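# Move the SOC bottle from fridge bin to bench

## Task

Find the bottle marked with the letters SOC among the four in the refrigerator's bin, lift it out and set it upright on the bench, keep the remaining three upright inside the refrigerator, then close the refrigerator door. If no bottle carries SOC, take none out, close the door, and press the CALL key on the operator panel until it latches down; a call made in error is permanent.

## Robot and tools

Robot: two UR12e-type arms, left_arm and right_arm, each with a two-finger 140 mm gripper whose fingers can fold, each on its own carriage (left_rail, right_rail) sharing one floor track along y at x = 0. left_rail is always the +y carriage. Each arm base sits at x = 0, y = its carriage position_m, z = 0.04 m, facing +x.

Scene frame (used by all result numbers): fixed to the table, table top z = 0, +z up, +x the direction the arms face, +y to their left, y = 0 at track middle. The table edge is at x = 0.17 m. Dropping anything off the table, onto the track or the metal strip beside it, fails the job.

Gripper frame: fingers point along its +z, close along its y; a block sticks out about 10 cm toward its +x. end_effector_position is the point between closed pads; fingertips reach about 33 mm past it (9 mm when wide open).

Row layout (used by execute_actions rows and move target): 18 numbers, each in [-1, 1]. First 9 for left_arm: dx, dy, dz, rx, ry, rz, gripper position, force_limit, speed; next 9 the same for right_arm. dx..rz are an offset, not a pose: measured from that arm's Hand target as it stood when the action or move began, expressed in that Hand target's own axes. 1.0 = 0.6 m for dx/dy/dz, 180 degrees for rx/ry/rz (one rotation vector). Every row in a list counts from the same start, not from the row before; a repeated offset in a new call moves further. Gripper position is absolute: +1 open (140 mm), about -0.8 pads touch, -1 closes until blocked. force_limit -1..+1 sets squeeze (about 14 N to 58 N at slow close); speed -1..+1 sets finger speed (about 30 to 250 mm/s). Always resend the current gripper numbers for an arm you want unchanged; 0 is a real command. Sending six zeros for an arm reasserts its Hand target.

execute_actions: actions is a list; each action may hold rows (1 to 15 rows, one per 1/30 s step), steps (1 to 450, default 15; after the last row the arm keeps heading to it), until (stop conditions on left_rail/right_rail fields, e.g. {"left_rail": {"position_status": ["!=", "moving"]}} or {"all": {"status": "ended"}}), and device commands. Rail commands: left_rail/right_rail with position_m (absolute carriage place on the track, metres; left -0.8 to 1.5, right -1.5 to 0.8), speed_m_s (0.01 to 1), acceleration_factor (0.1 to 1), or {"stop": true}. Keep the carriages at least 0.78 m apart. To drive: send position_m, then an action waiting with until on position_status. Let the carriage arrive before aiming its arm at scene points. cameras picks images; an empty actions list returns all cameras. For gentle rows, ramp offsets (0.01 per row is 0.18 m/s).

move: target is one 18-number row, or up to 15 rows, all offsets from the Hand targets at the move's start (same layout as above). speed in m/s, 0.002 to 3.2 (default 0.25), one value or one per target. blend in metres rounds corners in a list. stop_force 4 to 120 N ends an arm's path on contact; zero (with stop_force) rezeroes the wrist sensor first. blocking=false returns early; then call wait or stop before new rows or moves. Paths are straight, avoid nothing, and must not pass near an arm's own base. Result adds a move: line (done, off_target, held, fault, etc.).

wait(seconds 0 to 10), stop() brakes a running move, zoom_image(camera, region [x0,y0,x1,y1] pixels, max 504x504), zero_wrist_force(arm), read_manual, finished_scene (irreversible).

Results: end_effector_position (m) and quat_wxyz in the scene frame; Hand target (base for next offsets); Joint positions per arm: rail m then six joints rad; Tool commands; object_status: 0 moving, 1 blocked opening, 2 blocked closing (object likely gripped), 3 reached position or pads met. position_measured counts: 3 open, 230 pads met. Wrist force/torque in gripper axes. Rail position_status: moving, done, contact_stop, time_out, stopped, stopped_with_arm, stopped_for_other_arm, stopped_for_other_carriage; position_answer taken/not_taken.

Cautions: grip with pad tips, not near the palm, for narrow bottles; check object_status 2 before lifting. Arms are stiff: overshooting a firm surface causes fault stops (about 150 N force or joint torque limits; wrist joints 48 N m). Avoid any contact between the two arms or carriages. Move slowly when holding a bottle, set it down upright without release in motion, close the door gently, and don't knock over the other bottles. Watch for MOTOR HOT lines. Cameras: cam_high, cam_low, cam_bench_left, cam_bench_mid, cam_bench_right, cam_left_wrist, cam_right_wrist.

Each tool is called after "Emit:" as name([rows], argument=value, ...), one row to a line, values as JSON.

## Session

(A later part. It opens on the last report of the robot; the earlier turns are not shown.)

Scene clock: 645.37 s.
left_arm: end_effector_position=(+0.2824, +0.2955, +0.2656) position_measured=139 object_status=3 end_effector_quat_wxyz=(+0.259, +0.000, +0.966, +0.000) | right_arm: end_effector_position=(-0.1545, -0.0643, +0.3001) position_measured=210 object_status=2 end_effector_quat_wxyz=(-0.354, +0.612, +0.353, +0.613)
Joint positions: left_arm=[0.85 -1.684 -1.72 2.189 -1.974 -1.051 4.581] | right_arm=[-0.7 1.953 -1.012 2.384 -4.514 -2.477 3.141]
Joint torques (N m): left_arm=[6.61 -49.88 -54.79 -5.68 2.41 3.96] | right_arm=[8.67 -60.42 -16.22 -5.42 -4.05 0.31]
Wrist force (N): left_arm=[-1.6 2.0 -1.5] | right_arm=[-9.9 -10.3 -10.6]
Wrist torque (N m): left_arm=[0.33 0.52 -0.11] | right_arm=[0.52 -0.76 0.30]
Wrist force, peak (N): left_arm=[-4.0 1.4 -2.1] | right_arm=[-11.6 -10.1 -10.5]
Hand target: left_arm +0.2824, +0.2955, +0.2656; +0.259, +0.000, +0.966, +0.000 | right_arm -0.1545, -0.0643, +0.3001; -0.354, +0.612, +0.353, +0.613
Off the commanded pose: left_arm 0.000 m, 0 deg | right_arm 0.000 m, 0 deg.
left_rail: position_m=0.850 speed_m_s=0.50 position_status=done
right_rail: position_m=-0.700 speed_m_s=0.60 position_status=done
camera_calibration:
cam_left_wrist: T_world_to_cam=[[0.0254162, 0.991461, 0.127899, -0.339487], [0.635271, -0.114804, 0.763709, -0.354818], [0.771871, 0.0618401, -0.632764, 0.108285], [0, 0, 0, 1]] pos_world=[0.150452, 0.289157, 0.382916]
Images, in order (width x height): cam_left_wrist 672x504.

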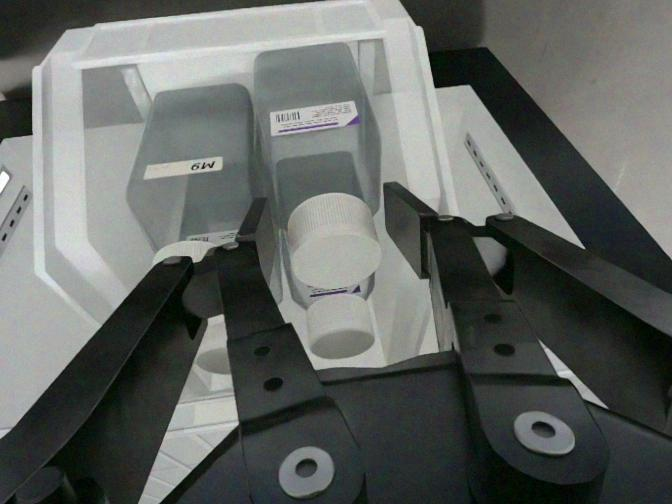

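Emit:
zoom_image(camera="cam_left_wrist", region=[100, 20, 470, 400])

Scaled by 1.326 from the camera's 672x504 image, which has a finer 960x720 frame.

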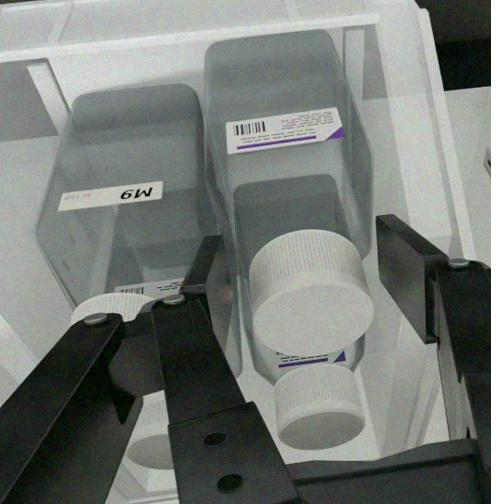

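Emit:
move([
  [0,0,-0.2,0,0,0,-0.08,-0.3,-1,0,0,0,0,0,0,-0.98,0.0,-1],
], speed=0.08, cameras=["cam_left_wrist"])

Scene clock: 650.80 s.
left_arm: end_effector_position=(+0.2225, +0.2955, +0.3693) position_measured=139 object_status=3 end_effector_quat_wxyz=(+0.259, +0.000, +0.966, +0.000) end_effector_velocity=(-0.001, +0.000, +0.001) end_effector_angular_velocity=(+0.001, -0.001, +0.000) | right_arm: end_effector_position=(-0.1545, -0.0643, +0.3001) position_measured=210 object_status=2 end_effector_quat_wxyz=(-0.354, +0.612, +0.353, +0.613)
Joint positions: left_arm=[0.85 -1.795 -1.809 2.051 -1.684 -1.061 4.454] | right_arm=[-0.7 1.953 -1.012 2.384 -4.514 -2.477 3.141]
Joint velocities: left_arm=[0 -0.002 -0.001 -0.002 0.005 0 -0.002] | right_arm=[within noise]
Joint torques (N m): left_arm=[-15.08 -45.93 -57.56 -1.37 0.01 -3.91] | right_arm=[6.78 -63.2 -15.73 -4.84 -4.42 0.01]
Wrist force (N): left_arm=[-0.9 1.4 -2.3] | right_arm=[-11.5 -10.1 -10.2]
Wrist torque (N m): left_arm=[0.18 0.35 0.19] | right_arm=[0.57 -0.68 0.29]
Wrist force, peak (N): left_arm=[-1.0 1.2 -3.3] | right_arm=[-11.1 -10.4 -10.7]
Hand target: left_arm +0.2224, +0.2955, +0.3695; +0.259, +0.000, +0.966, +0.000 | right_arm -0.1545, -0.0643, +0.3001; -0.354, +0.612, +0.353, +0.613
Off the commanded pose: left_arm 0.000 m, 0 deg | right_arm 0.000 m, 0 deg.
left_rail: position_m=0.850 speed_m_s=0.50 position_status=done
right_rail: position_m=-0.700 speed_m_s=0.60 position_status=done
move: done
camera_calibration:
cam_left_wrist: T_world_to_cam=[[0.0254162, 0.991461, 0.127899, -0.351225], [0.635271, -0.114804, 0.763709, -0.395898], [0.771871, 0.0618401, -0.632764, 0.220215], [0, 0, 0, 1]] pos_world=[0.0904519, 0.289157, 0.486616]
Images, in order (width x height): cam_left_wrist 672x504.

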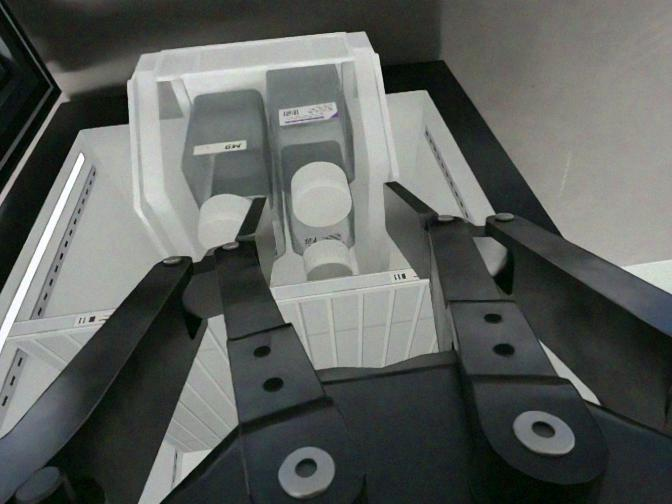

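Emit:
move([
  [0.1624,-0.0633,0.04,0,0,0,0.25,-0.3,-1,0,0,0,0,0,0,-0.98,0.0,-1],
  [0.2761,-0.0633,0.3035,0,0,0,0.25,-0.3,-1,0,0,0,0,0,0,-0.98,0.0,-1],
], speed=0.15, blend=0.03, cameras=["cam_left_wrist","cam_high"])

Scene clock: 654.17 s.
left_arm: end_effector_position=(+0.1701, +0.2575, +0.1291) position_measured=98 object_status=3 end_effector_quat_wxyz=(+0.259, +0.000, +0.966, +0.000) | right_arm: end_effector_position=(-0.1545, -0.0643, +0.3001) position_measured=210 object_status=2 end_effector_quat_wxyz=(-0.354, +0.612, +0.353, +0.613)
Joint positions: left_arm=[0.85 -1.87 -1.523 2.271 -2.15 -1.072 4.37] | right_arm=[-0.7 1.953 -1.012 2.384 -4.514 -2.477 3.141]
Joint torques (N m): left_arm=[12.51 -35.33 -31.44 -7.07 3.08 3.93] | right_arm=[4.25 -62.9 -15.96 -4.99 -4.29 0.28]
Wrist force (N): left_arm=[-1.8 1.1 -1.7] | right_arm=[-10.5 -9.6 -10.6]
Wrist torque (N m): left_arm=[0.11 0.56 -0.12] | right_arm=[0.68 -0.79 0.30]
Wrist force, peak (N): left_arm=[-2.7 1.9 -2.6] | right_arm=[-11.7 -10.0 -10.3]
Hand target: left_arm +0.1701, +0.2574, +0.1290; +0.259, +0.000, +0.966, +0.000 | right_arm -0.1545, -0.0643, +0.3001; -0.354, +0.612, +0.353, +0.613
Off the commanded pose: left_arm 0.000 m, 0 deg | right_arm 0.000 m, 0 deg.
left_rail: position_m=0.850 speed_m_s=0.50 position_status=done
right_rail: position_m=-0.700 speed_m_s=0.60 position_status=done
move: done
camera_calibration:
cam_left_wrist: T_world_to_cam=[[0.0254131, 0.991461, 0.127901, -0.281398], [0.635222, -0.114807, 0.763749, -0.183548], [0.771911, 0.0618362, -0.632716, 0.111014], [0, 0, 0, 1]] pos_world=[0.038052, 0.251057, 0.246416]
Images, in order (width x height): cam_high 672x504, cam_left_wrist 672x504.

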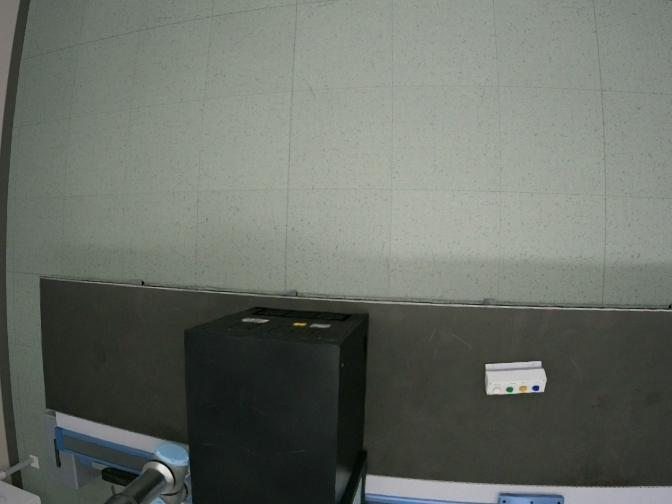

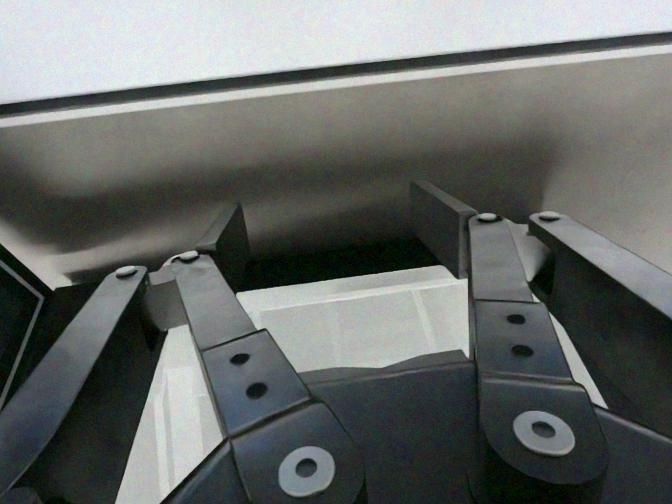

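Emit:
move([
  [-0.0866,0,0.05,0,0,0,0.25,-0.3,-1,0,0,0,0,0,0,-0.98,0.0,-1],
], speed=0.03, stop_force=5, cameras=["cam_left_wrist"])

Scene clock: 657.23 s.
left_arm: end_effector_position=(+0.2160, +0.2575, +0.1290) position_measured=98 object_status=3 end_effector_quat_wxyz=(+0.259, +0.000, +0.966, +0.000) | right_arm: end_effector_position=(-0.1545, -0.0643, +0.3001) position_measured=210 object_status=2 end_effector_quat_wxyz=(-0.354, +0.612, +0.353, +0.613)
Joint positions: left_arm=[0.85 -1.791 -1.514 2.273 -2.204 -1.061 4.458] | right_arm=[-0.7 1.953 -1.012 2.384 -4.514 -2.477 3.141]
Joint torques (N m): left_arm=[-14.37 -64.45 -35.21 -1.81 -0.23 -4.11] | right_arm=[4.05 -62.7 -15.74 -4.76 -4.33 0.48]
Wrist force (N): left_arm=[-1.4 1.2 -2.3] | right_arm=[-11.1 -9.4 -10.2]
Wrist torque (N m): left_arm=[0.13 0.49 0.17] | right_arm=[0.67 -0.73 0.30]
Wrist force, peak (N): left_arm=[5.3 1.5 -5.1] | right_arm=[-11.8 -9.9 -10.7]
Hand target: left_arm +0.2160, +0.2575, +0.1290; +0.259, +0.000, +0.966, +0.000 (not the last commanded pose) | right_arm -0.1545, -0.0643, +0.3001; -0.354, +0.612, +0.353, +0.613
Off the commanded pose: left_arm 0.014 m, 0 deg | right_arm 0.000 m, 0 deg.
left_rail: position_m=0.850 speed_m_s=0.50 position_status=done
right_rail: position_m=-0.700 speed_m_s=0.60 position_status=done
move: contact (left_arm)
camera_calibration:
cam_left_wrist: T_world_to_cam=[[0.0253204, 0.991456, 0.127963, -0.282644], [0.635172, -0.114801, 0.763791, -0.212549], [0.771956, 0.061939, -0.632652, 0.0754057], [0, 0, 0, 1]] pos_world=[0.0839519, 0.251157, 0.246216]
Images, in order (width x height): cam_left_wrist 672x504.

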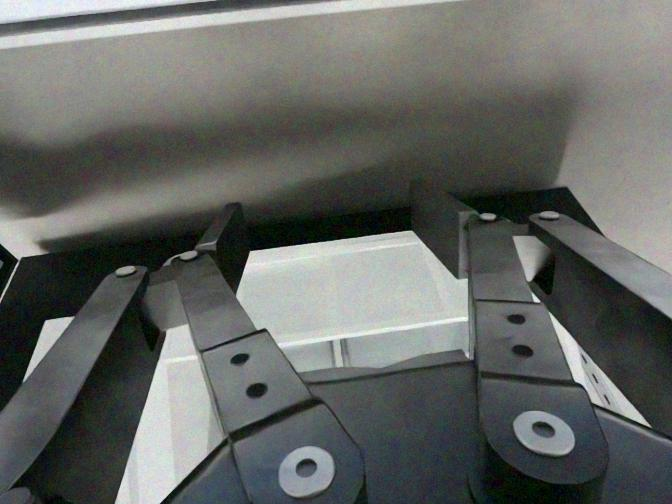

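Emit:
move([
  [-0.0722,0,0.0417,0,0,0,0.25,-0.3,-1,0,0,0,0,0,0,-0.98,0.0,-1],
], speed=0.03, stop_force=35, cameras=["cam_left_wrist"])

Scene clock: 660.30 s.
left_arm: end_effector_position=(+0.2660, +0.2576, +0.1290) position_measured=98 object_status=3 end_effector_quat_wxyz=(+0.259, +0.000, +0.966, +0.000) | right_arm: end_effector_position=(-0.1545, -0.0643, +0.3001) position_measured=210 object_status=2 end_effector_quat_wxyz=(-0.354, +0.612, +0.353, +0.613)
Joint positions: left_arm=[0.85 -1.705 -1.497 2.269 -2.265 -1.052 4.557] | right_arm=[-0.7 1.953 -1.012 2.384 -4.514 -2.477 3.141]
Joint torques (N m): left_arm=[17.89 -38.6 -46.29 -7.41 5.72 3.87] | right_arm=[3.7 -61.07 -16.01 -4.78 -4.52 0.25]
Wrist force (N): left_arm=[4.0 1.8 -3.8] | right_arm=[-11.2 -8.4 -9.6]
Wrist torque (N m): left_arm=[0.26 0.80 -0.13] | right_arm=[0.59 -0.74 0.30]
Wrist force, peak (N): left_arm=[5.1 1.0 -5.0] | right_arm=[-11.0 -9.5 -10.4]
Hand target: left_arm +0.2660, +0.2576, +0.1290; +0.259, +0.000, +0.966, +0.000 | right_arm -0.1545, -0.0643, +0.3001; -0.354, +0.612, +0.353, +0.613
Off the commanded pose: left_arm 0.000 m, 0 deg | right_arm 0.000 m, 0 deg.
left_rail: position_m=0.850 speed_m_s=0.50 position_status=done
right_rail: position_m=-0.700 speed_m_s=0.60 position_status=done
move: done
camera_calibration:
cam_left_wrist: T_world_to_cam=[[0.0253204, 0.991456, 0.127963, -0.283912], [0.635172, -0.114801, 0.763791, -0.244371], [0.771956, 0.061939, -0.632652, 0.0367307], [0, 0, 0, 1]] pos_world=[0.134052, 0.251157, 0.246216]
Images, in order (width x height): cam_left_wrist 672x504.

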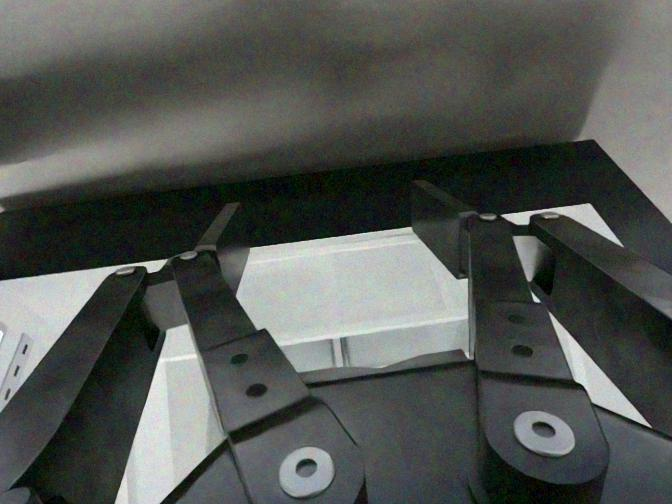

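Emit:
move([
  [-0.0722,0,0.0417,0,0,0,0.25,-0.3,-1,0,0,0,0,0,0,-0.98,0.0,-1],
], speed=0.03, stop_force=25, cameras=["cam_left_wrist"])

Scene clock: 663.27 s.
left_arm: end_effector_position=(+0.3161, +0.2576, +0.1290) position_measured=98 object_status=3 end_effector_quat_wxyz=(+0.259, +0.000, +0.966, +0.000) | right_arm: end_effector_position=(-0.1545, -0.0643, +0.3001) position_measured=210 object_status=2 end_effector_quat_wxyz=(-0.354, +0.612, +0.353, +0.613)
Joint positions: left_arm=[0.85 -1.619 -1.473 2.256 -2.326 -1.048 4.656] | right_arm=[-0.7 1.953 -1.012 2.384 -4.514 -2.477 3.141]
Joint torques (N m): left_arm=[19.7 -40.53 -46.87 -7.73 5.32 3.87] | right_arm=[1.62 -60.13 -15.5 -4.88 -4.43 0.37]
Wrist force (N): left_arm=[8.3 2.3 -6.2] | right_arm=[-10.1 -7.3 -8.5]
Wrist torque (N m): left_arm=[0.39 0.71 -0.13] | right_arm=[0.63 -0.80 0.30]
Wrist force, peak (N): left_arm=[8.1 2.2 -6.6] | right_arm=[-11.8 -8.5 -9.3]
Hand target: left_arm +0.3161, +0.2576, +0.1290; +0.259, +0.000, +0.966, +0.000 | right_arm -0.1545, -0.0643, +0.3001; -0.354, +0.612, +0.353, +0.613
Off the commanded pose: left_arm 0.000 m, 0 deg | right_arm 0.000 m, 0 deg.
left_rail: position_m=0.850 speed_m_s=0.50 position_status=done
right_rail: position_m=-0.700 speed_m_s=0.60 position_status=done
move: done
camera_calibration:
cam_left_wrist: T_world_to_cam=[[0.0253204, 0.991456, 0.127963, -0.28529], [0.635172, -0.114801, 0.763791, -0.276194], [0.771956, 0.061939, -0.632652, -0.00180996], [0, 0, 0, 1]] pos_world=[0.184052, 0.251257, 0.246316]
Images, in order (width x height): cam_left_wrist 672x504.

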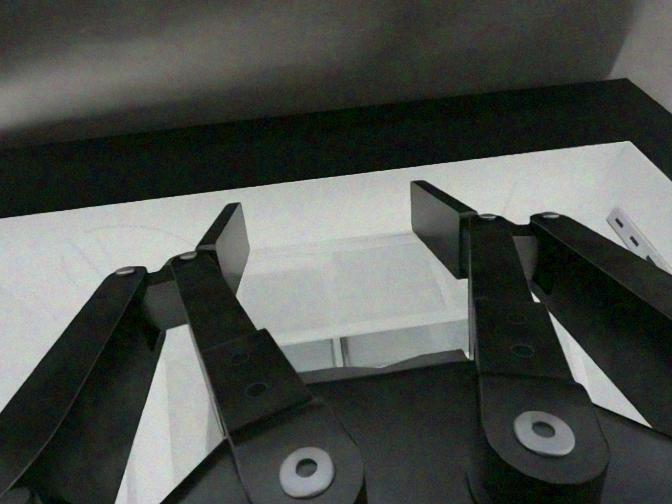

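Emit:
move([
  [-0.0043,0,0.0025,0,0,0,0.25,-0.3,-1,0,0,0,0,0,0,-0.98,0.0,-1],
  [0.2396,0,-0.1383,0,0,0,0.25,-0.3,-1,0,0,0,0,0,0,-0.98,0.0,-1],
  [0.0313,0.3333,-0.4992,0,0,0,0.25,-0.3,-1,0,0,0,0,0,0,-0.98,0.0,-1],
], speed=[0.03,0.2,0.25], blend=[0,0.04,0], cameras=["cam_left_wrist"])

Scene clock: 667.83 s.
left_arm: end_effector_position=(+0.1498, +0.4574, +0.3788) position_measured=98 object_status=3 end_effector_quat_wxyz=(+0.259, +0.000, +0.966, +0.000) | right_arm: end_effector_position=(-0.1545, -0.0643, +0.3001) position_measured=210 object_status=2 end_effector_quat_wxyz=(-0.354, +0.612, +0.353, +0.613)
Joint positions: left_arm=[0.85 -2.082 -2.147 2.196 -1.345 -1.119 4.137] | right_arm=[-0.7 1.953 -1.012 2.384 -4.514 -2.477 3.141]
Joint torques (N m): left_arm=[-11.62 -16.94 -57.14 -1.3 -0.17 -3.66] | right_arm=[-1.24 -60.93 -16.92 -4.56 -4.33 0.43]
Wrist force (N): left_arm=[-2.2 3.3 -1.7] | right_arm=[-6.2 -8.8 -9.6]
Wrist torque (N m): left_arm=[0.53 0.61 0.11] | right_arm=[0.61 -0.72 0.30]
Wrist force, peak (N): left_arm=[42.9 -2.9 -9.8] | right_arm=[-11.1 -7.3 -8.5]
Hand target: left_arm +0.1498, +0.4575, +0.3789; +0.259, +0.000, +0.966, +0.000 | right_arm -0.1545, -0.0643, +0.3001; -0.354, +0.612, +0.353, +0.613
Off the commanded pose: left_arm 0.000 m, 0 deg | right_arm 0.000 m, 0 deg.
left_rail: position_m=0.850 speed_m_s=0.50 position_status=done
right_rail: position_m=-0.700 speed_m_s=0.60 position_status=done
move: done
camera_calibration:
cam_left_wrist: T_world_to_cam=[[0.0253277, 0.991457, 0.127953, -0.511133], [0.635232, -0.114793, 0.763743, -0.338404], [0.771906, 0.0619358, -0.632712, 0.27226], [0, 0, 0, 1]] pos_world=[0.0177518, 0.451057, 0.496116]
Images, in order (width x height): cam_left_wrist 672x504.

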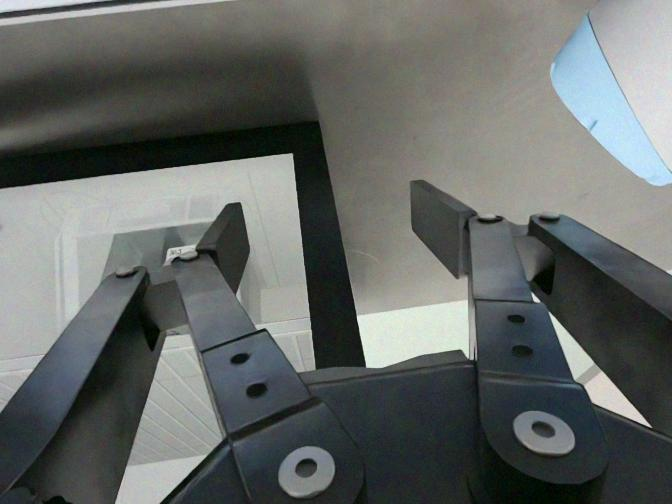

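Emit:
zoom_image(camera="cam_left_wrist", region=[0, 150, 340, 400])

Scaled by 1.482 from the camera's 672x504 image, which has a finer 960x720 frame.

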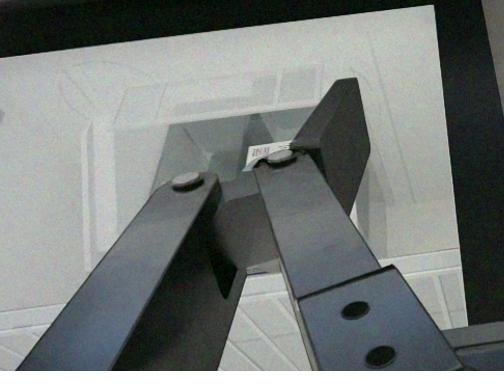

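Emit:
move([
  [0.1091,-0.3333,0.089,0,0,0,1,-0.3,0,0,0,0,0,0,0,-0.98,0.0,-1],
], speed=0.25, cameras=["cam_left_wrist"])

Scene clock: 670.77 s.
left_arm: end_effector_position=(+0.1200, +0.2577, +0.3000) position_measured=3 object_status=3 end_effector_quat_wxyz=(+0.259, +0.000, +0.966, +0.000) | right_arm: end_effector_position=(-0.1545, -0.0643, +0.3001) position_measured=210 object_status=2 end_effector_quat_wxyz=(-0.354, +0.612, +0.353, +0.613)
Joint positions: left_arm=[0.85 -1.953 -1.704 2.076 -1.73 -1.088 4.277] | right_arm=[-0.7 1.953 -1.012 2.384 -4.514 -2.477 3.141]
Joint torques (N m): left_arm=[10.38 -30.04 -57.21 -7.13 3.24 3.44] | right_arm=[-1.03 -59.94 -16.33 -4.68 -4.2 0.85]
Wrist force (N): left_arm=[-2.0 2.2 -2.2] | right_arm=[-7.4 -8.5 -9.6]
Wrist torque (N m): left_arm=[0.23 0.56 -0.15] | right_arm=[0.67 -0.66 0.30]
Wrist force, peak (N): left_arm=[-3.1 4.8 -2.3] | right_arm=[-7.8 -8.9 -9.7]
Hand target: left_arm +0.1200, +0.2575, +0.2999; +0.259, +0.000, +0.966, +0.000 | right_arm -0.1545, -0.0643, +0.3001; -0.354, +0.612, +0.353, +0.613
Off the commanded pose: left_arm 0.000 m, 0 deg | right_arm 0.000 m, 0 deg.
left_rail: position_m=0.850 speed_m_s=0.50 position_status=done
right_rail: position_m=-0.700 speed_m_s=0.60 position_status=done
move: done
camera_calibration:
cam_left_wrist: T_world_to_cam=[[0.0253204, 0.991456, 0.127963, -0.302207], [0.635172, -0.114801, 0.763791, -0.282246], [0.771956, 0.061939, -0.632652, 0.257754], [0, 0, 0, 1]] pos_world=[-0.0120481, 0.251257, 0.417316]
Images, in order (width x height): cam_left_wrist 672x504.

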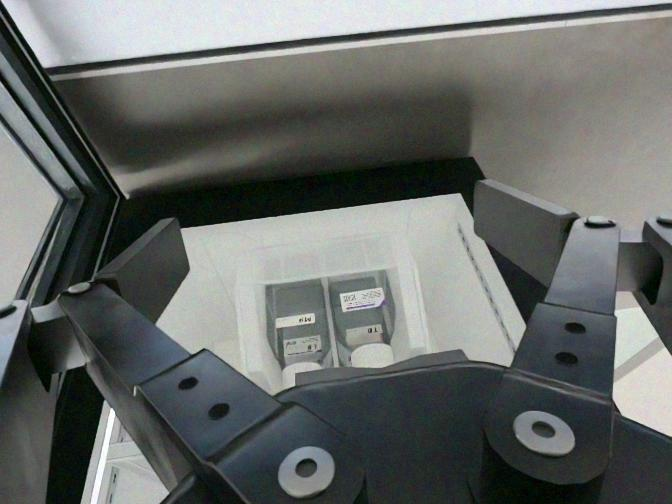

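Emit:
zoom_image(camera="cam_left_wrist", region=[210, 220, 450, 400])

Scaled by 2.100 from the camera's 672x504 image, which has a finer 960x720 frame.

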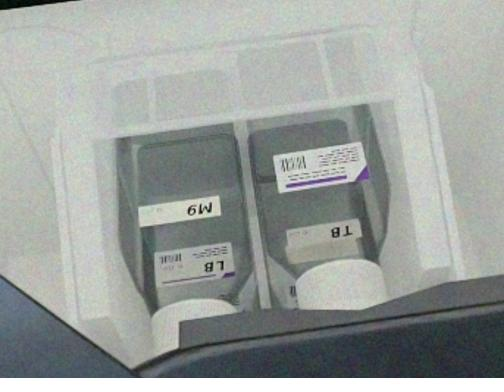

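Emit:
zoom_image(camera="cam_left_wrist", region=[330, 280, 400, 350])

Emit:
zoom_image(camera="cam_left_wrist", region=[260, 290, 340, 370])

Scaled by 7.200 from the camera's 672x504 image, which has a finer 960x720 frame.

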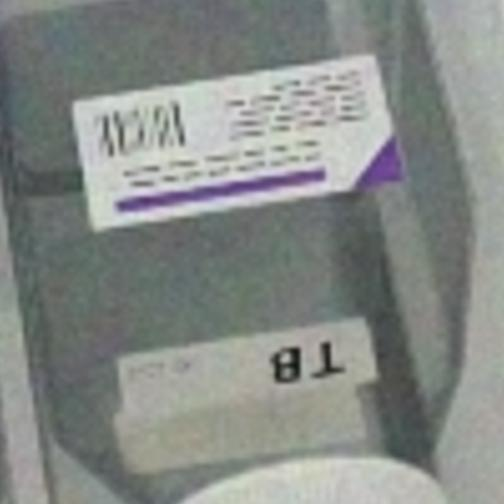

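Scaled by 6.300 from the camera's 672x504 image, which has a finer 960x720 frame.

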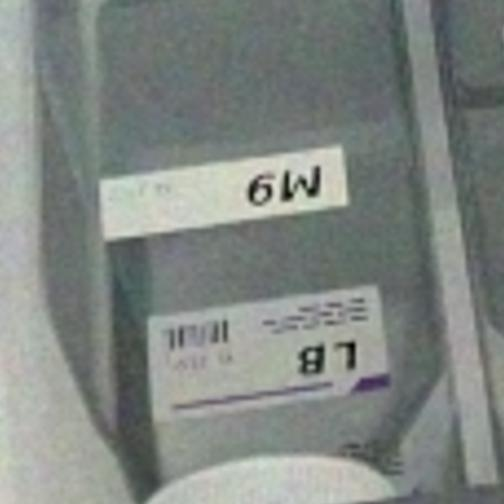

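Emit:
move([
  [-0.1091,0.3333,-0.089,0,0,0,0.25,-0.3,0,0,0,0,0,0,0,-0.98,0.0,-1],
], speed=0.3)

Emit:
execute_actions([
  {"left_rail":{"position_m":1.3,"speed_m_s":0.5},"steps":90,"until":{"left_rail":{"position_status":["!=","moving"]}}},
], cameras=["cam_bench_left","cam_bench_mid"])

Scene clock: 679.90 s.
left_arm: end_effector_position=(+0.1498, +0.4574, +0.3788) position_measured=98 object_status=3 end_effector_quat_wxyz=(+0.259, +0.000, +0.966, +0.000) | right_arm: end_effector_position=(-0.1545, -0.0643, +0.3001) position_measured=210 object_status=2 end_effector_quat_wxyz=(-0.354, +0.612, +0.353, +0.613)
Joint positions: left_arm=[0.85 -2.082 -2.146 2.196 -1.345 -1.119 4.137] | right_arm=[-0.7 1.953 -1.012 2.384 -4.514 -2.477 3.141]
Joint torques (N m): left_arm=[-11.19 -10.75 -59.71 -1.1 -0.61 -3.85] | right_arm=[-5.79 -62.02 -16.73 -4.52 -4.53 0.25]
Wrist force (N): left_arm=[-2.5 3.5 -1.3] | right_arm=[-7.0 -8.5 -9.7]
Wrist torque (N m): left_arm=[0.60 0.69 0.10] | right_arm=[0.68 -0.70 0.31]
Wrist force, peak (N): left_arm=[-3.5 4.9 -1.8] | right_arm=[-7.3 -9.3 -10.1]
Hand target: left_arm +0.1498, +0.4575, +0.3789; +0.259, +0.000, +0.966, +0.000 | right_arm -0.1545, -0.0643, +0.3001; -0.354, +0.612, +0.353, +0.613
Off the commanded pose: left_arm 0.000 m, 0 deg | right_arm 0.000 m, 0 deg.
left_rail: position_m=0.850 speed_m_s=0.50 position_status=done
right_rail: position_m=-0.700 speed_m_s=0.60 position_status=done
move: done

Scene clock: 682.10 s.
left_arm: end_effector_position=(+0.1498, +0.9075, +0.3789) position_measured=98 object_status=3 end_effector_quat_wxyz=(+0.259, +0.000, +0.966, +0.000) | right_arm: end_effector_position=(-0.1545, -0.0643, +0.3001) position_measured=210 object_status=2 end_effector_quat_wxyz=(-0.354, +0.612, +0.353, +0.613)
Joint positions: left_arm=[1.3 -2.082 -2.147 2.196 -1.344 -1.119 4.136] | right_arm=[-0.7 1.953 -1.012 2.384 -4.514 -2.477 3.141]
Joint torques (N m): left_arm=[-5.7 6.24 -52.21 -2.7 2.25 -3.61] | right_arm=[-4.99 -62.54 -17.15 -3.96 -4.51 0.66]
Wrist force (N): left_arm=[-2.4 3.4 -1.5] | right_arm=[-6.2 -8.8 -9.5]
Wrist torque (N m): left_arm=[0.58 0.66 0.11] | right_arm=[0.61 -0.70 0.30]
Wrist force, peak (N): left_arm=[-2.6 4.9 -1.8] | right_arm=[-7.7 -8.6 -9.9]
Hand target: left_arm +0.1498, +0.9075, +0.3789; +0.259, +0.000, +0.966, +0.000 | right_arm -0.1545, -0.0643, +0.3001; -0.354, +0.612, +0.353, +0.613
Tool commands: left_gripper/position=+0.25 left_gripper/force_limit=-0.3 left_gripper/speed=+0.0 right_gripper/position=-0.98 right_gripper/force_limit=+0.0 right_gripper/speed=-1.0
Off the commanded pose: left_arm 0.000 m, 0 deg | right_arm 0.000 m, 0 deg.
left_rail: position_m=1.300 speed_m_s=0.50 position_status=done
right_rail: position_m=-0.700 speed_m_s=0.60 position_status=done
Images, in order (width x height): cam_bench_left 672x504, cam_bench_mid 672x504.

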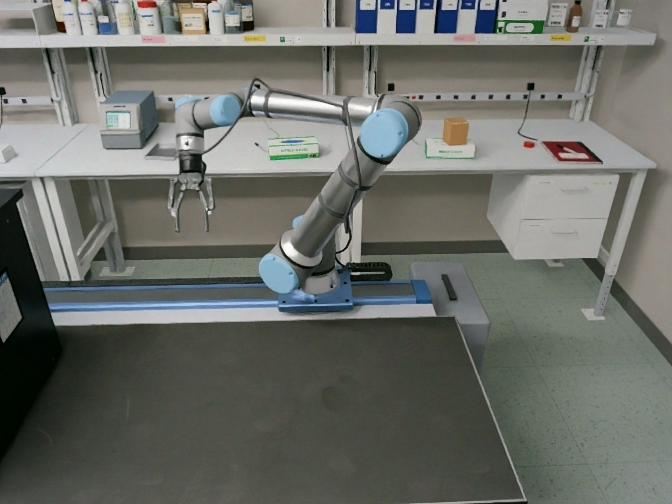

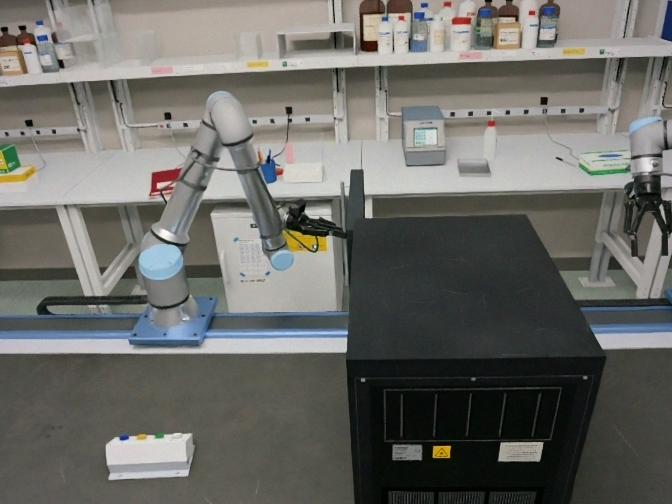

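Emit:
move([
  [0,0,0,0,0,0,0.25,-0.3,0,0,-0.0364,0.0497,-0.0117,0,0,-0.98,0.0,-1],
  [0,0,0,0,0,0,0.25,-0.3,0,0,-0.0685,0.1023,-0.0233,0,0,-0.98,0.0,-1],
  [0,0,0,0,0,0,0.25,-0.3,0,0,-0.0962,0.1575,-0.035,0,0,-0.98,0.0,-1],
], speed=0.08, blend=0.003)

Scene clock: 685.00 s.
left_arm: end_effector_position=(+0.1498, +0.9075, +0.3789) position_measured=98 object_status=3 end_effector_quat_wxyz=(+0.259, +0.000, +0.966, +0.000) | right_arm: end_effector_position=(-0.1572, +0.0462, +0.3002) position_measured=210 object_status=2 end_effector_quat_wxyz=(-0.319, +0.631, +0.319, +0.631)
Joint positions: left_arm=[1.3 -2.082 -2.147 2.196 -1.344 -1.119 4.136] | right_arm=[-0.7 1.923 -0.936 2.143 -4.349 -2.557 3.141]
Joint torques (N m): left_arm=[1.73 6.72 -46.18 -5.72 2.07 -3.76] | right_arm=[-15.58 -57.84 -28.05 2.06 -0.78 2.38]
Wrist force (N): left_arm=[-3.0 3.1 -1.2] | right_arm=[1.1 7.6 0.9]
Wrist torque (N m): left_arm=[0.50 0.79 0.10] | right_arm=[-0.30 -0.68 0.28]
Wrist force, peak (N): left_arm=[-3.1 3.5 -1.4] | right_arm=[-9.1 -9.9 -11.8]
Hand target: left_arm +0.1498, +0.9075, +0.3789; +0.259, +0.000, +0.966, +0.000 | right_arm -0.1573, +0.0464, +0.3001; -0.319, +0.631, +0.319, +0.631
Off the commanded pose: left_arm 0.000 m, 0 deg | right_arm 0.000 m, 0 deg.
left_rail: position_m=1.300 speed_m_s=0.50 position_status=done
right_rail: position_m=-0.700 speed_m_s=0.60 position_status=done
move: done

Emit:
move([
  [0,0,0,0,0,0,0.25,-0.3,0,0,-0.0292,0.0544,-0.0117,0,0,-0.98,0.0,-1],
  [0,0,0,0,0,0,0.25,-0.3,0,0,-0.0539,0.1114,-0.0233,0,0,-0.98,0.0,-1],
  [0,0,0,0,0,0,0.25,-0.3,0,0,-0.0724,0.1702,-0.035,0,0,-0.98,0.0,-1],
  [0,0,0,0,0,0,0.25,-0.3,0,0,-0.0878,0.2304,-0.0467,0,0,-0.98,0.0,-1],
], speed=0.09, blend=0.003)

Scene clock: 687.73 s.
left_arm: end_effector_position=(+0.1498, +0.9075, +0.3789) position_measured=98 object_status=3 end_effector_quat_wxyz=(+0.259, +0.000, +0.966, +0.000) | right_arm: end_effector_position=(-0.1179, +0.1888, +0.3002) position_measured=210 object_status=2 end_effector_quat_wxyz=(-0.272, +0.652, +0.272, +0.653)
Joint positions: left_arm=[1.3 -2.082 -2.147 2.196 -1.344 -1.119 4.136] | right_arm=[-0.7 1.838 -0.817 1.837 -4.163 -2.618 3.141]
Joint torques (N m): left_arm=[9.35 6.39 -45.94 -5.76 2.11 -4.07] | right_arm=[-19.82 -68.85 -32.95 2.17 -2.36 2.5]
Wrist force (N): left_arm=[-2.2 2.8 -1.6] | right_arm=[10.6 7.0 -6.9]
Wrist torque (N m): left_arm=[0.43 0.61 0.10] | right_arm=[0.75 -1.16 0.43]
Wrist force, peak (N): left_arm=[-2.6 3.7 -1.8] | right_arm=[7.5 -11.3 -14.0]
Hand target: left_arm +0.1498, +0.9075, +0.3789; +0.259, +0.000, +0.966, +0.000 | right_arm -0.1178, +0.1890, +0.3002; -0.272, +0.652, +0.272, +0.653
Off the commanded pose: left_arm 0.000 m, 0 deg | right_arm 0.000 m, 0 deg.
left_rail: position_m=1.300 speed_m_s=0.50 position_status=done
right_rail: position_m=-0.700 speed_m_s=0.60 position_status=done
move: done

Emit:
move([
  [0,0,0,0,0,0,0.25,-0.3,0,0,-0.018,0.0591,-0.0117,0,0,-0.98,0.0,-1],
  [0,0,0,0,0,0,0.25,-0.3,0,0,-0.0326,0.1202,-0.0239,0,0,-0.98,0.0,-1],
  [0,0,0,0,0,0,0.25,-0.3,0,0,-0.039,0.1811,-0.0356,0,0,-0.98,0.0,-1],
  [0,0,0,0,0,0,0.25,-0.3,0,0,-0.0436,0.2434,-0.0472,0,0,-0.98,0.0,-1],
], speed=0.09, blend=0.003)

Scene clock: 690.40 s.
left_arm: end_effector_position=(+0.1498, +0.9075, +0.3789) position_measured=98 object_status=3 end_effector_quat_wxyz=(+0.259, +0.000, +0.966, +0.000) | right_arm: end_effector_position=(-0.0337, +0.3110, +0.3003) position_measured=210 object_status=2 end_effector_quat_wxyz=(-0.223, +0.671, +0.223, +0.671)
Joint positions: left_arm=[1.3 -2.082 -2.147 2.196 -1.344 -1.119 4.136] | right_arm=[-0.7 1.731 -0.693 1.55 -3.999 -2.659 3.141]
Joint torques (N m): left_arm=[6.98 7.82 -45.8 -5.64 2.48 -3.69] | right_arm=[-36.19 -78.63 -30.29 2.05 -8.44 2.43]
Wrist force (N): left_arm=[-2.8 3.4 -1.6] | right_arm=[15.7 -12.1 -10.4]
Wrist torque (N m): left_arm=[0.56 0.75 0.10] | right_arm=[1.16 -1.03 0.41]
Wrist force, peak (N): left_arm=[-2.8 3.7 -1.8] | right_arm=[12.3 -40.3 -16.3]
Hand target: left_arm +0.1498, +0.9075, +0.3789; +0.259, +0.000, +0.966, +0.000 | right_arm -0.0337, +0.3112, +0.3003; -0.223, +0.671, +0.223, +0.671
Off the commanded pose: left_arm 0.000 m, 0 deg | right_arm 0.000 m, 0 deg.
left_rail: position_m=1.300 speed_m_s=0.50 position_status=done
right_rail: position_m=-0.700 speed_m_s=0.60 position_status=done
move: done

Emit:
move([
  [0,0,0,0,0,0,0.25,-0.3,0,0,-0.0095,0.062,-0.0117,0,0,-0.98,0.0,-1],
  [0,0,0,0,0,0,0.25,-0.3,0,0,-0.0117,0.1238,-0.0233,0,0,-0.98,0.0,-1],
  [0,0,0,0,0,0,0.25,-0.3,0,0,-0.0085,0.1854,-0.035,0,0,-0.98,0.0,-1],
], speed=0.08, blend=0.002)

Scene clock: 693.23 s.
left_arm: end_effector_position=(+0.1498, +0.9075, +0.3789) position_measured=98 object_status=3 end_effector_quat_wxyz=(+0.259, +0.000, +0.966, +0.000) | right_arm: end_effector_position=(+0.0523, +0.3817, +0.3004) position_measured=210 object_status=2 end_effector_quat_wxyz=(-0.186, +0.682, +0.186, +0.682)
Joint positions: left_arm=[1.3 -2.082 -2.147 2.196 -1.344 -1.119 4.136] | right_arm=[-0.7 1.644 -0.603 1.349 -3.889 -2.683 3.141]
Joint torques (N m): left_arm=[10.46 8.07 -45.5 -5.98 2.36 -3.49] | right_arm=[-21.76 -83.87 -36.98 3.17 -3.58 0.57]
Wrist force (N): left_arm=[-2.4 3.3 -1.3] | right_arm=[16.7 1.4 -8.2]
Wrist torque (N m): left_arm=[0.56 0.67 0.11] | right_arm=[0.75 -1.21 0.36]
Wrist force, peak (N): left_arm=[-2.9 3.8 -1.4] | right_arm=[16.8 -12.9 -7.0]
Hand target: left_arm +0.1498, +0.9075, +0.3789; +0.259, +0.000, +0.966, +0.000 | right_arm +0.0523, +0.3819, +0.3004; -0.186, +0.682, +0.186, +0.682
Off the commanded pose: left_arm 0.000 m, 0 deg | right_arm 0.000 m, 0 deg.
left_rail: position_m=1.300 speed_m_s=0.50 position_status=done
right_rail: position_m=-0.700 speed_m_s=0.60 position_status=done
move: done

Emit:
move([
  [0,0,0,0,0,0,0.25,-0.3,0,0,-0.0003,0.0468,-0.0086,0,0,-0.98,0.0,-1],
  [0,0,0,0,0,0,0.25,-0.3,0,0,0.0021,0.0936,-0.0172,0,0,-0.98,0.0,-1],
  [0,0,0,0,0,0,0.25,-0.3,0,0,0.0073,0.1402,-0.0261,0,0,-0.98,0.0,-1],
  [0,0,0,0,0,0,0.25,-0.3,0,0,0.0159,0.1862,-0.035,0,0,-0.98,0.0,-1],
], speed=0.07, blend=0.002)

Scene clock: 696.57 s.
left_arm: end_effector_position=(+0.1498, +0.9075, +0.3789) position_measured=98 object_status=3 end_effector_quat_wxyz=(+0.259, +0.000, +0.966, +0.000) | right_arm: end_effector_position=(+0.1533, +0.4302, +0.3004) position_measured=210 object_status=2 end_effector_quat_wxyz=(-0.148, +0.691, +0.148, +0.692)
Joint positions: left_arm=[1.3 -2.082 -2.147 2.196 -1.344 -1.119 4.136] | right_arm=[-0.7 1.554 -0.52 1.166 -3.79 -2.702 3.141]
Joint torques (N m): left_arm=[8.7 5.89 -46.26 -5.83 2.43 -3.72] | right_arm=[-3.03 -90.86 -51.11 6.87 10.43 1.67]
Wrist force (N): left_arm=[-2.5 3.5 -1.8] | right_arm=[13.1 40.7 -12.3]
Wrist torque (N m): left_arm=[0.59 0.70 0.10] | right_arm=[-0.44 -1.10 0.27]
Wrist force, peak (N): left_arm=[-2.7 3.8 -1.6] | right_arm=[13.1 40.7 -12.3]
Hand target: left_arm +0.1498, +0.9075, +0.3789; +0.259, +0.000, +0.966, +0.000 | right_arm +0.1535, +0.4303, +0.3004; -0.148, +0.691, +0.148, +0.692
Off the commanded pose: left_arm 0.000 m, 0 deg | right_arm 0.000 m, 0 deg.
left_rail: position_m=1.300 speed_m_s=0.50 position_status=done
right_rail: position_m=-0.700 speed_m_s=0.60 position_status=done
move: done

Emit:
move([
  [0,0,0,0,0,0,0.25,-0.3,0,0,0.0022,0.003,-0.0005,0,0,-0.98,0.0,-1],
  [0,0,0,0,0,0,0.25,-0.3,0,0,0.0075,0.0309,-0.0058,0,0,-0.98,0.0,-1],
  [0,0,0,0,0,0,0.25,-0.3,0,0,0.0133,0.0611,-0.0117,0,0,-0.98,0.0,-1],
], speed=0.06, blend=0.001)

Scene clock: 698.10 s.
left_arm: end_effector_position=(+0.1498, +0.9075, +0.3789) position_measured=98 object_status=3 end_effector_quat_wxyz=(+0.259, +0.000, +0.966, +0.000) | right_arm: end_effector_position=(+0.1899, +0.4380, +0.3004) position_measured=210 object_status=2 end_effector_quat_wxyz=(-0.136, +0.694, +0.135, +0.694)
Joint positions: left_arm=[1.3 -2.082 -2.147 2.196 -1.344 -1.119 4.136] | right_arm=[-0.7 1.523 -0.498 1.12 -3.765 -2.708 3.141]
Joint torques (N m): left_arm=[11.34 7.29 -45.71 -5.98 2.25 -3.68] | right_arm=[-35.23 -95.62 -36.47 0.48 -11.22 2.6]
Wrist force (N): left_arm=[-2.6 3.4 -1.2] | right_arm=[12.7 -20.3 -3.4]
Wrist torque (N m): left_arm=[0.57 0.70 0.10] | right_arm=[1.37 -1.05 0.40]
Wrist force, peak (N): left_arm=[-2.6 3.7 -1.8] | right_arm=[13.3 42.6 -12.4]
Hand target: left_arm +0.1498, +0.9075, +0.3789; +0.259, +0.000, +0.966, +0.000 | right_arm +0.1902, +0.4381, +0.3004; -0.136, +0.694, +0.135, +0.694
Off the commanded pose: left_arm 0.000 m, 0 deg | right_arm 0.000 m, 0 deg.
left_rail: position_m=1.300 speed_m_s=0.50 position_status=done
right_rail: position_m=-0.700 speed_m_s=0.60 position_status=done
move: done

Emit:
move([
  [0,0,0,0,0,0,0.25,-0.3,0,0,-0.0005,0.004,-0.0008,0,0,-0.98,0.0,-1],
  [0,0,0,0,0,0,0.25,-0.3,0,0,0.0035,0.03,-0.0058,0,0,-0.98,0.0,-1],
  [0,0,0,0,0,0,0.25,-0.3,0,0,0.0109,0.0598,-0.0117,0,0,-0.98,0.0,-1],
], speed=0.035, blend=0.001, cameras=["cam_bench_right","cam_right_wrist","cam_bench_left","cam_bench_mid"])

Scene clock: 700.37 s.
left_arm: end_effector_position=(+0.1498, +0.9075, +0.3789) position_measured=98 object_status=3 end_effector_quat_wxyz=(+0.259, +0.000, +0.966, +0.000) | right_arm: end_effector_position=(+0.2256, +0.4454, +0.3004) position_measured=210 object_status=2 end_effector_quat_wxyz=(-0.123, +0.696, +0.123, +0.696)
Joint positions: left_arm=[1.3 -2.082 -2.147 2.196 -1.344 -1.119 4.136] | right_arm=[-0.7 1.493 -0.474 1.068 -3.737 -2.715 3.141]
Joint torques (N m): left_arm=[8.42 7.24 -44.66 -5.99 1.94 -3.83] | right_arm=[-17.41 -97.68 -44.04 2.5 -2.19 2.27]
Wrist force (N): left_arm=[-2.4 3.5 -1.4] | right_arm=[12.7 6.2 -4.2]
Wrist torque (N m): left_arm=[0.59 0.67 0.10] | right_arm=[0.56 -1.02 0.29]
Wrist force, peak (N): left_arm=[-2.7 4.0 -1.6] | right_arm=[13.4 -20.0 -3.1]
Hand target: left_arm +0.1498, +0.9075, +0.3789; +0.259, +0.000, +0.966, +0.000 | right_arm +0.2259, +0.4455, +0.3004; -0.123, +0.696, +0.123, +0.697
Off the commanded pose: left_arm 0.000 m, 0 deg | right_arm 0.000 m, 0 deg.
left_rail: position_m=1.300 speed_m_s=0.50 position_status=done
right_rail: position_m=-0.700 speed_m_s=0.60 position_status=done
move: done
camera_calibration:
cam_right_wrist: T_world_to_cam=[[0.233042, -0.970391, -0.0635017, 0.39229], [-0.361136, -0.025728, -0.932158, 0.36662], [0.902924, 0.240164, -0.356439, -0.0122313], [0, 0, 0, 1]] pos_world=[0.0520238, 0.393045, 0.362299]
Images, in order (width x height): cam_bench_left 672x504, cam_bench_mid 672x504, cam_bench_right 672x504, cam_right_wrist 672x504.

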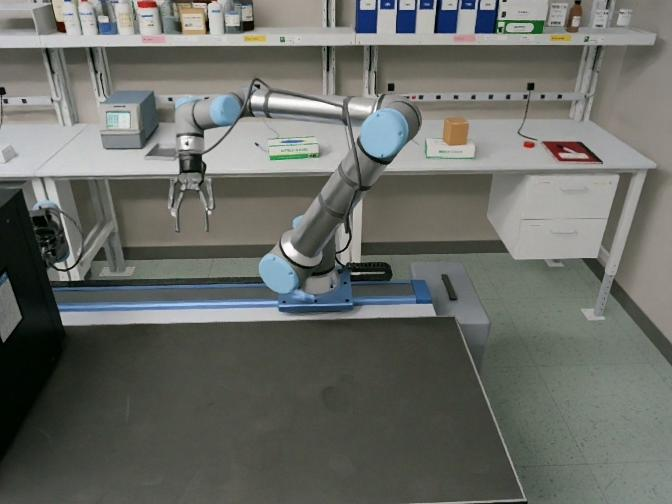

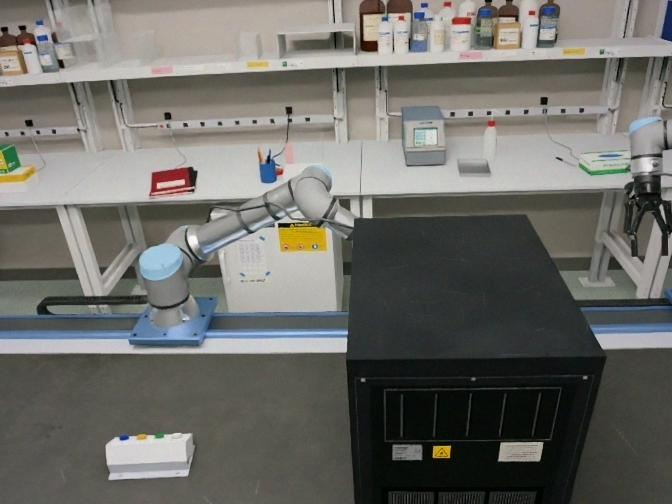

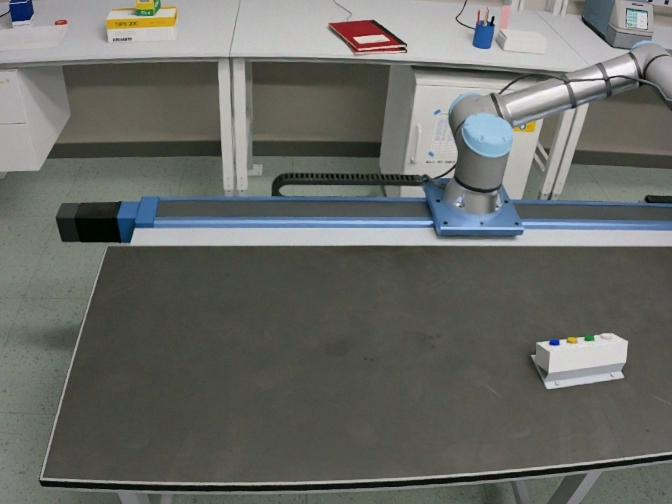

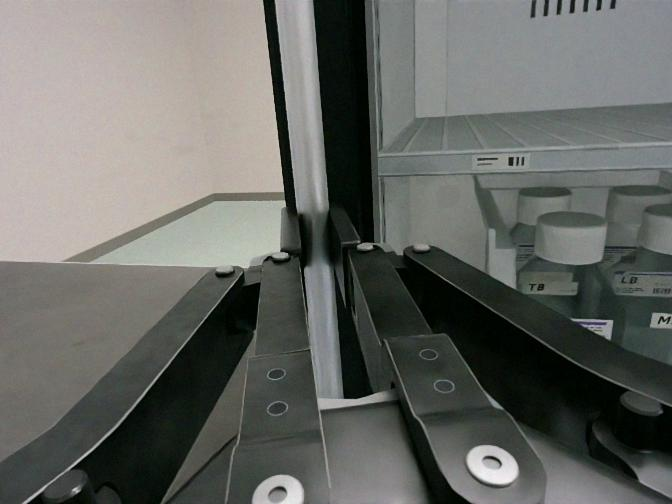

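Emit:
zoom_image(camera="cam_right_wrist", region=[470, 150, 672, 370])

Scaled by 2.291 from the camera's 672x504 image, which has a finer 960x720 frame.

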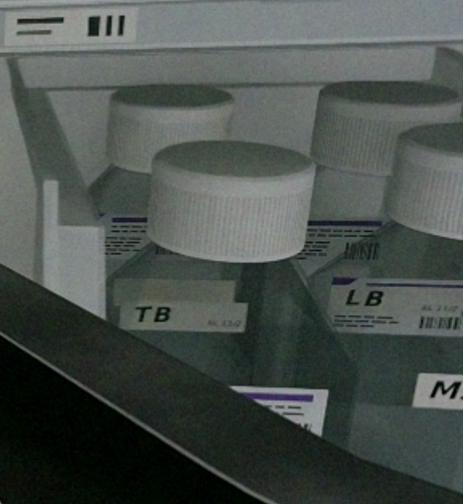

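Emit:
execute_actions([
  {"rows":[[0,0,0,0,0,0,0.25,-0.3,0,0,0,0,0,0,0,-0.15,0.0,-1]],"steps":40},
], cameras=["cam_right_wrist"])

Scene clock: 704.13 s.
left_arm: end_effector_position=(+0.1498, +0.9075, +0.3789) position_measured=98 object_status=3 end_effector_quat_wxyz=(+0.259, +0.000, +0.966, +0.000) | right_arm: end_effector_position=(+0.2259, +0.4455, +0.3004) position_measured=148 object_status=0 end_effector_quat_wxyz=(-0.123, +0.696, +0.123, +0.697)
Joint positions: left_arm=[1.3 -2.082 -2.147 2.196 -1.344 -1.119 4.136] | right_arm=[-0.7 1.493 -0.474 1.068 -3.737 -2.715 3.141]
Joint torques (N m): left_arm=[10 7.69 -46.15 -6.37 2.26 -3.45] | right_arm=[-13.95 -133.82 -45.31 -4.26 -1.81 -2.07]
Wrist force (N): left_arm=[-2.5 3.0 -1.3] | right_arm=[7.1 4.7 -6.2]
Wrist torque (N m): left_arm=[0.49 0.70 0.10] | right_arm=[0.82 -1.60 0.23]
Wrist force, peak (N): left_arm=[-3.0 3.7 -1.7] | right_arm=[13.4 6.6 -4.1]
Hand target: left_arm +0.1498, +0.9075, +0.3789; +0.259, +0.000, +0.966, +0.000 | right_arm +0.2259, +0.4455, +0.3004; -0.123, +0.696, +0.123, +0.697
Off the commanded pose: left_arm 0.000 m, 0 deg | right_arm 0.000 m, 0 deg.
left_rail: position_m=1.300 speed_m_s=0.50 position_status=done
right_rail: position_m=-0.700 speed_m_s=0.60 position_status=done
camera_calibration:
cam_right_wrist: T_world_to_cam=[[0.232722, -0.970469, -0.063486, 0.392481], [-0.361136, -0.0256217, -0.932161, 0.366657], [0.903007, 0.239862, -0.356434, -0.0123482], [0, 0, 0, 1]] pos_world=[0.0522242, 0.393247, 0.362299]
Images, in order (width x height): cam_right_wrist 672x504.

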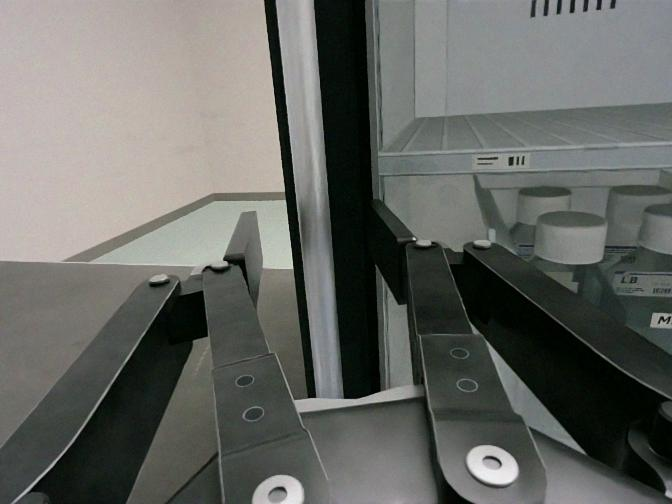

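Emit:
move([
  [0,0,0,0,0,0,0.25,-0.3,0,0,0,-0.1,0,0,0,-0.15,0.0,-1],
  [0,0,0,0,0,0,0.25,-0.3,0,0.15,0,-0.3,0,0,0,-0.15,0.0,-1],
], speed=[0.08,0.25], blend=0.02, cameras=["cam_right_wrist"])

Scene clock: 706.57 s.
left_arm: end_effector_position=(+0.1498, +0.9075, +0.3789) position_measured=98 object_status=3 end_effector_quat_wxyz=(+0.259, +0.000, +0.966, +0.000) | right_arm: end_effector_position=(+0.0569, +0.3841, +0.3902) position_measured=148 object_status=3 end_effector_quat_wxyz=(-0.123, +0.696, +0.123, +0.697)
Joint positions: left_arm=[1.3 -2.082 -2.147 2.196 -1.344 -1.119 4.136] | right_arm=[-0.7 1.662 -0.61 1.165 -3.699 -2.884 3.14]
Joint torques (N m): left_arm=[7.15 6.04 -45.2 -5.66 1.9 -3.23] | right_arm=[17.7 -128.46 -32.62 2.45 -2.78 2.81]
Wrist force (N): left_arm=[-2.6 3.3 -1.7] | right_arm=[7.4 4.8 -5.9]
Wrist torque (N m): left_arm=[0.55 0.71 0.10] | right_arm=[0.83 -1.70 0.05]
Wrist force, peak (N): left_arm=[-2.8 3.8 -1.5] | right_arm=[8.9 4.7 -8.0]
Hand target: left_arm +0.1498, +0.9075, +0.3789; +0.259, +0.000, +0.966, +0.000 | right_arm +0.0567, +0.3840, +0.3904; -0.123, +0.696, +0.123, +0.697
Off the commanded pose: left_arm 0.000 m, 0 deg | right_arm 0.000 m, 0 deg.
left_rail: position_m=1.300 speed_m_s=0.50 position_status=done
right_rail: position_m=-0.700 speed_m_s=0.60 position_status=done
move: done
camera_calibration:
cam_right_wrist: T_world_to_cam=[[0.232728, -0.970467, -0.0634888, 0.3778], [-0.361051, -0.0255987, -0.932195, 0.387717], [0.903039, 0.23987, -0.356346, 0.186854], [0, 0, 0, 1]] pos_world=[-0.116676, 0.331747, 0.451998]
Images, in order (width x height): cam_right_wrist 672x504.

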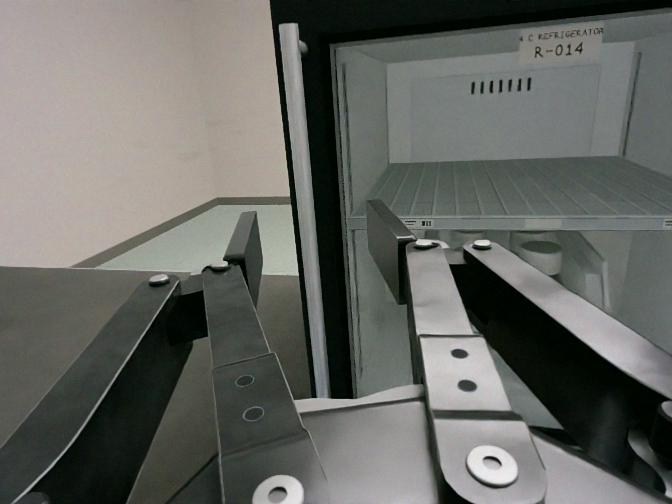

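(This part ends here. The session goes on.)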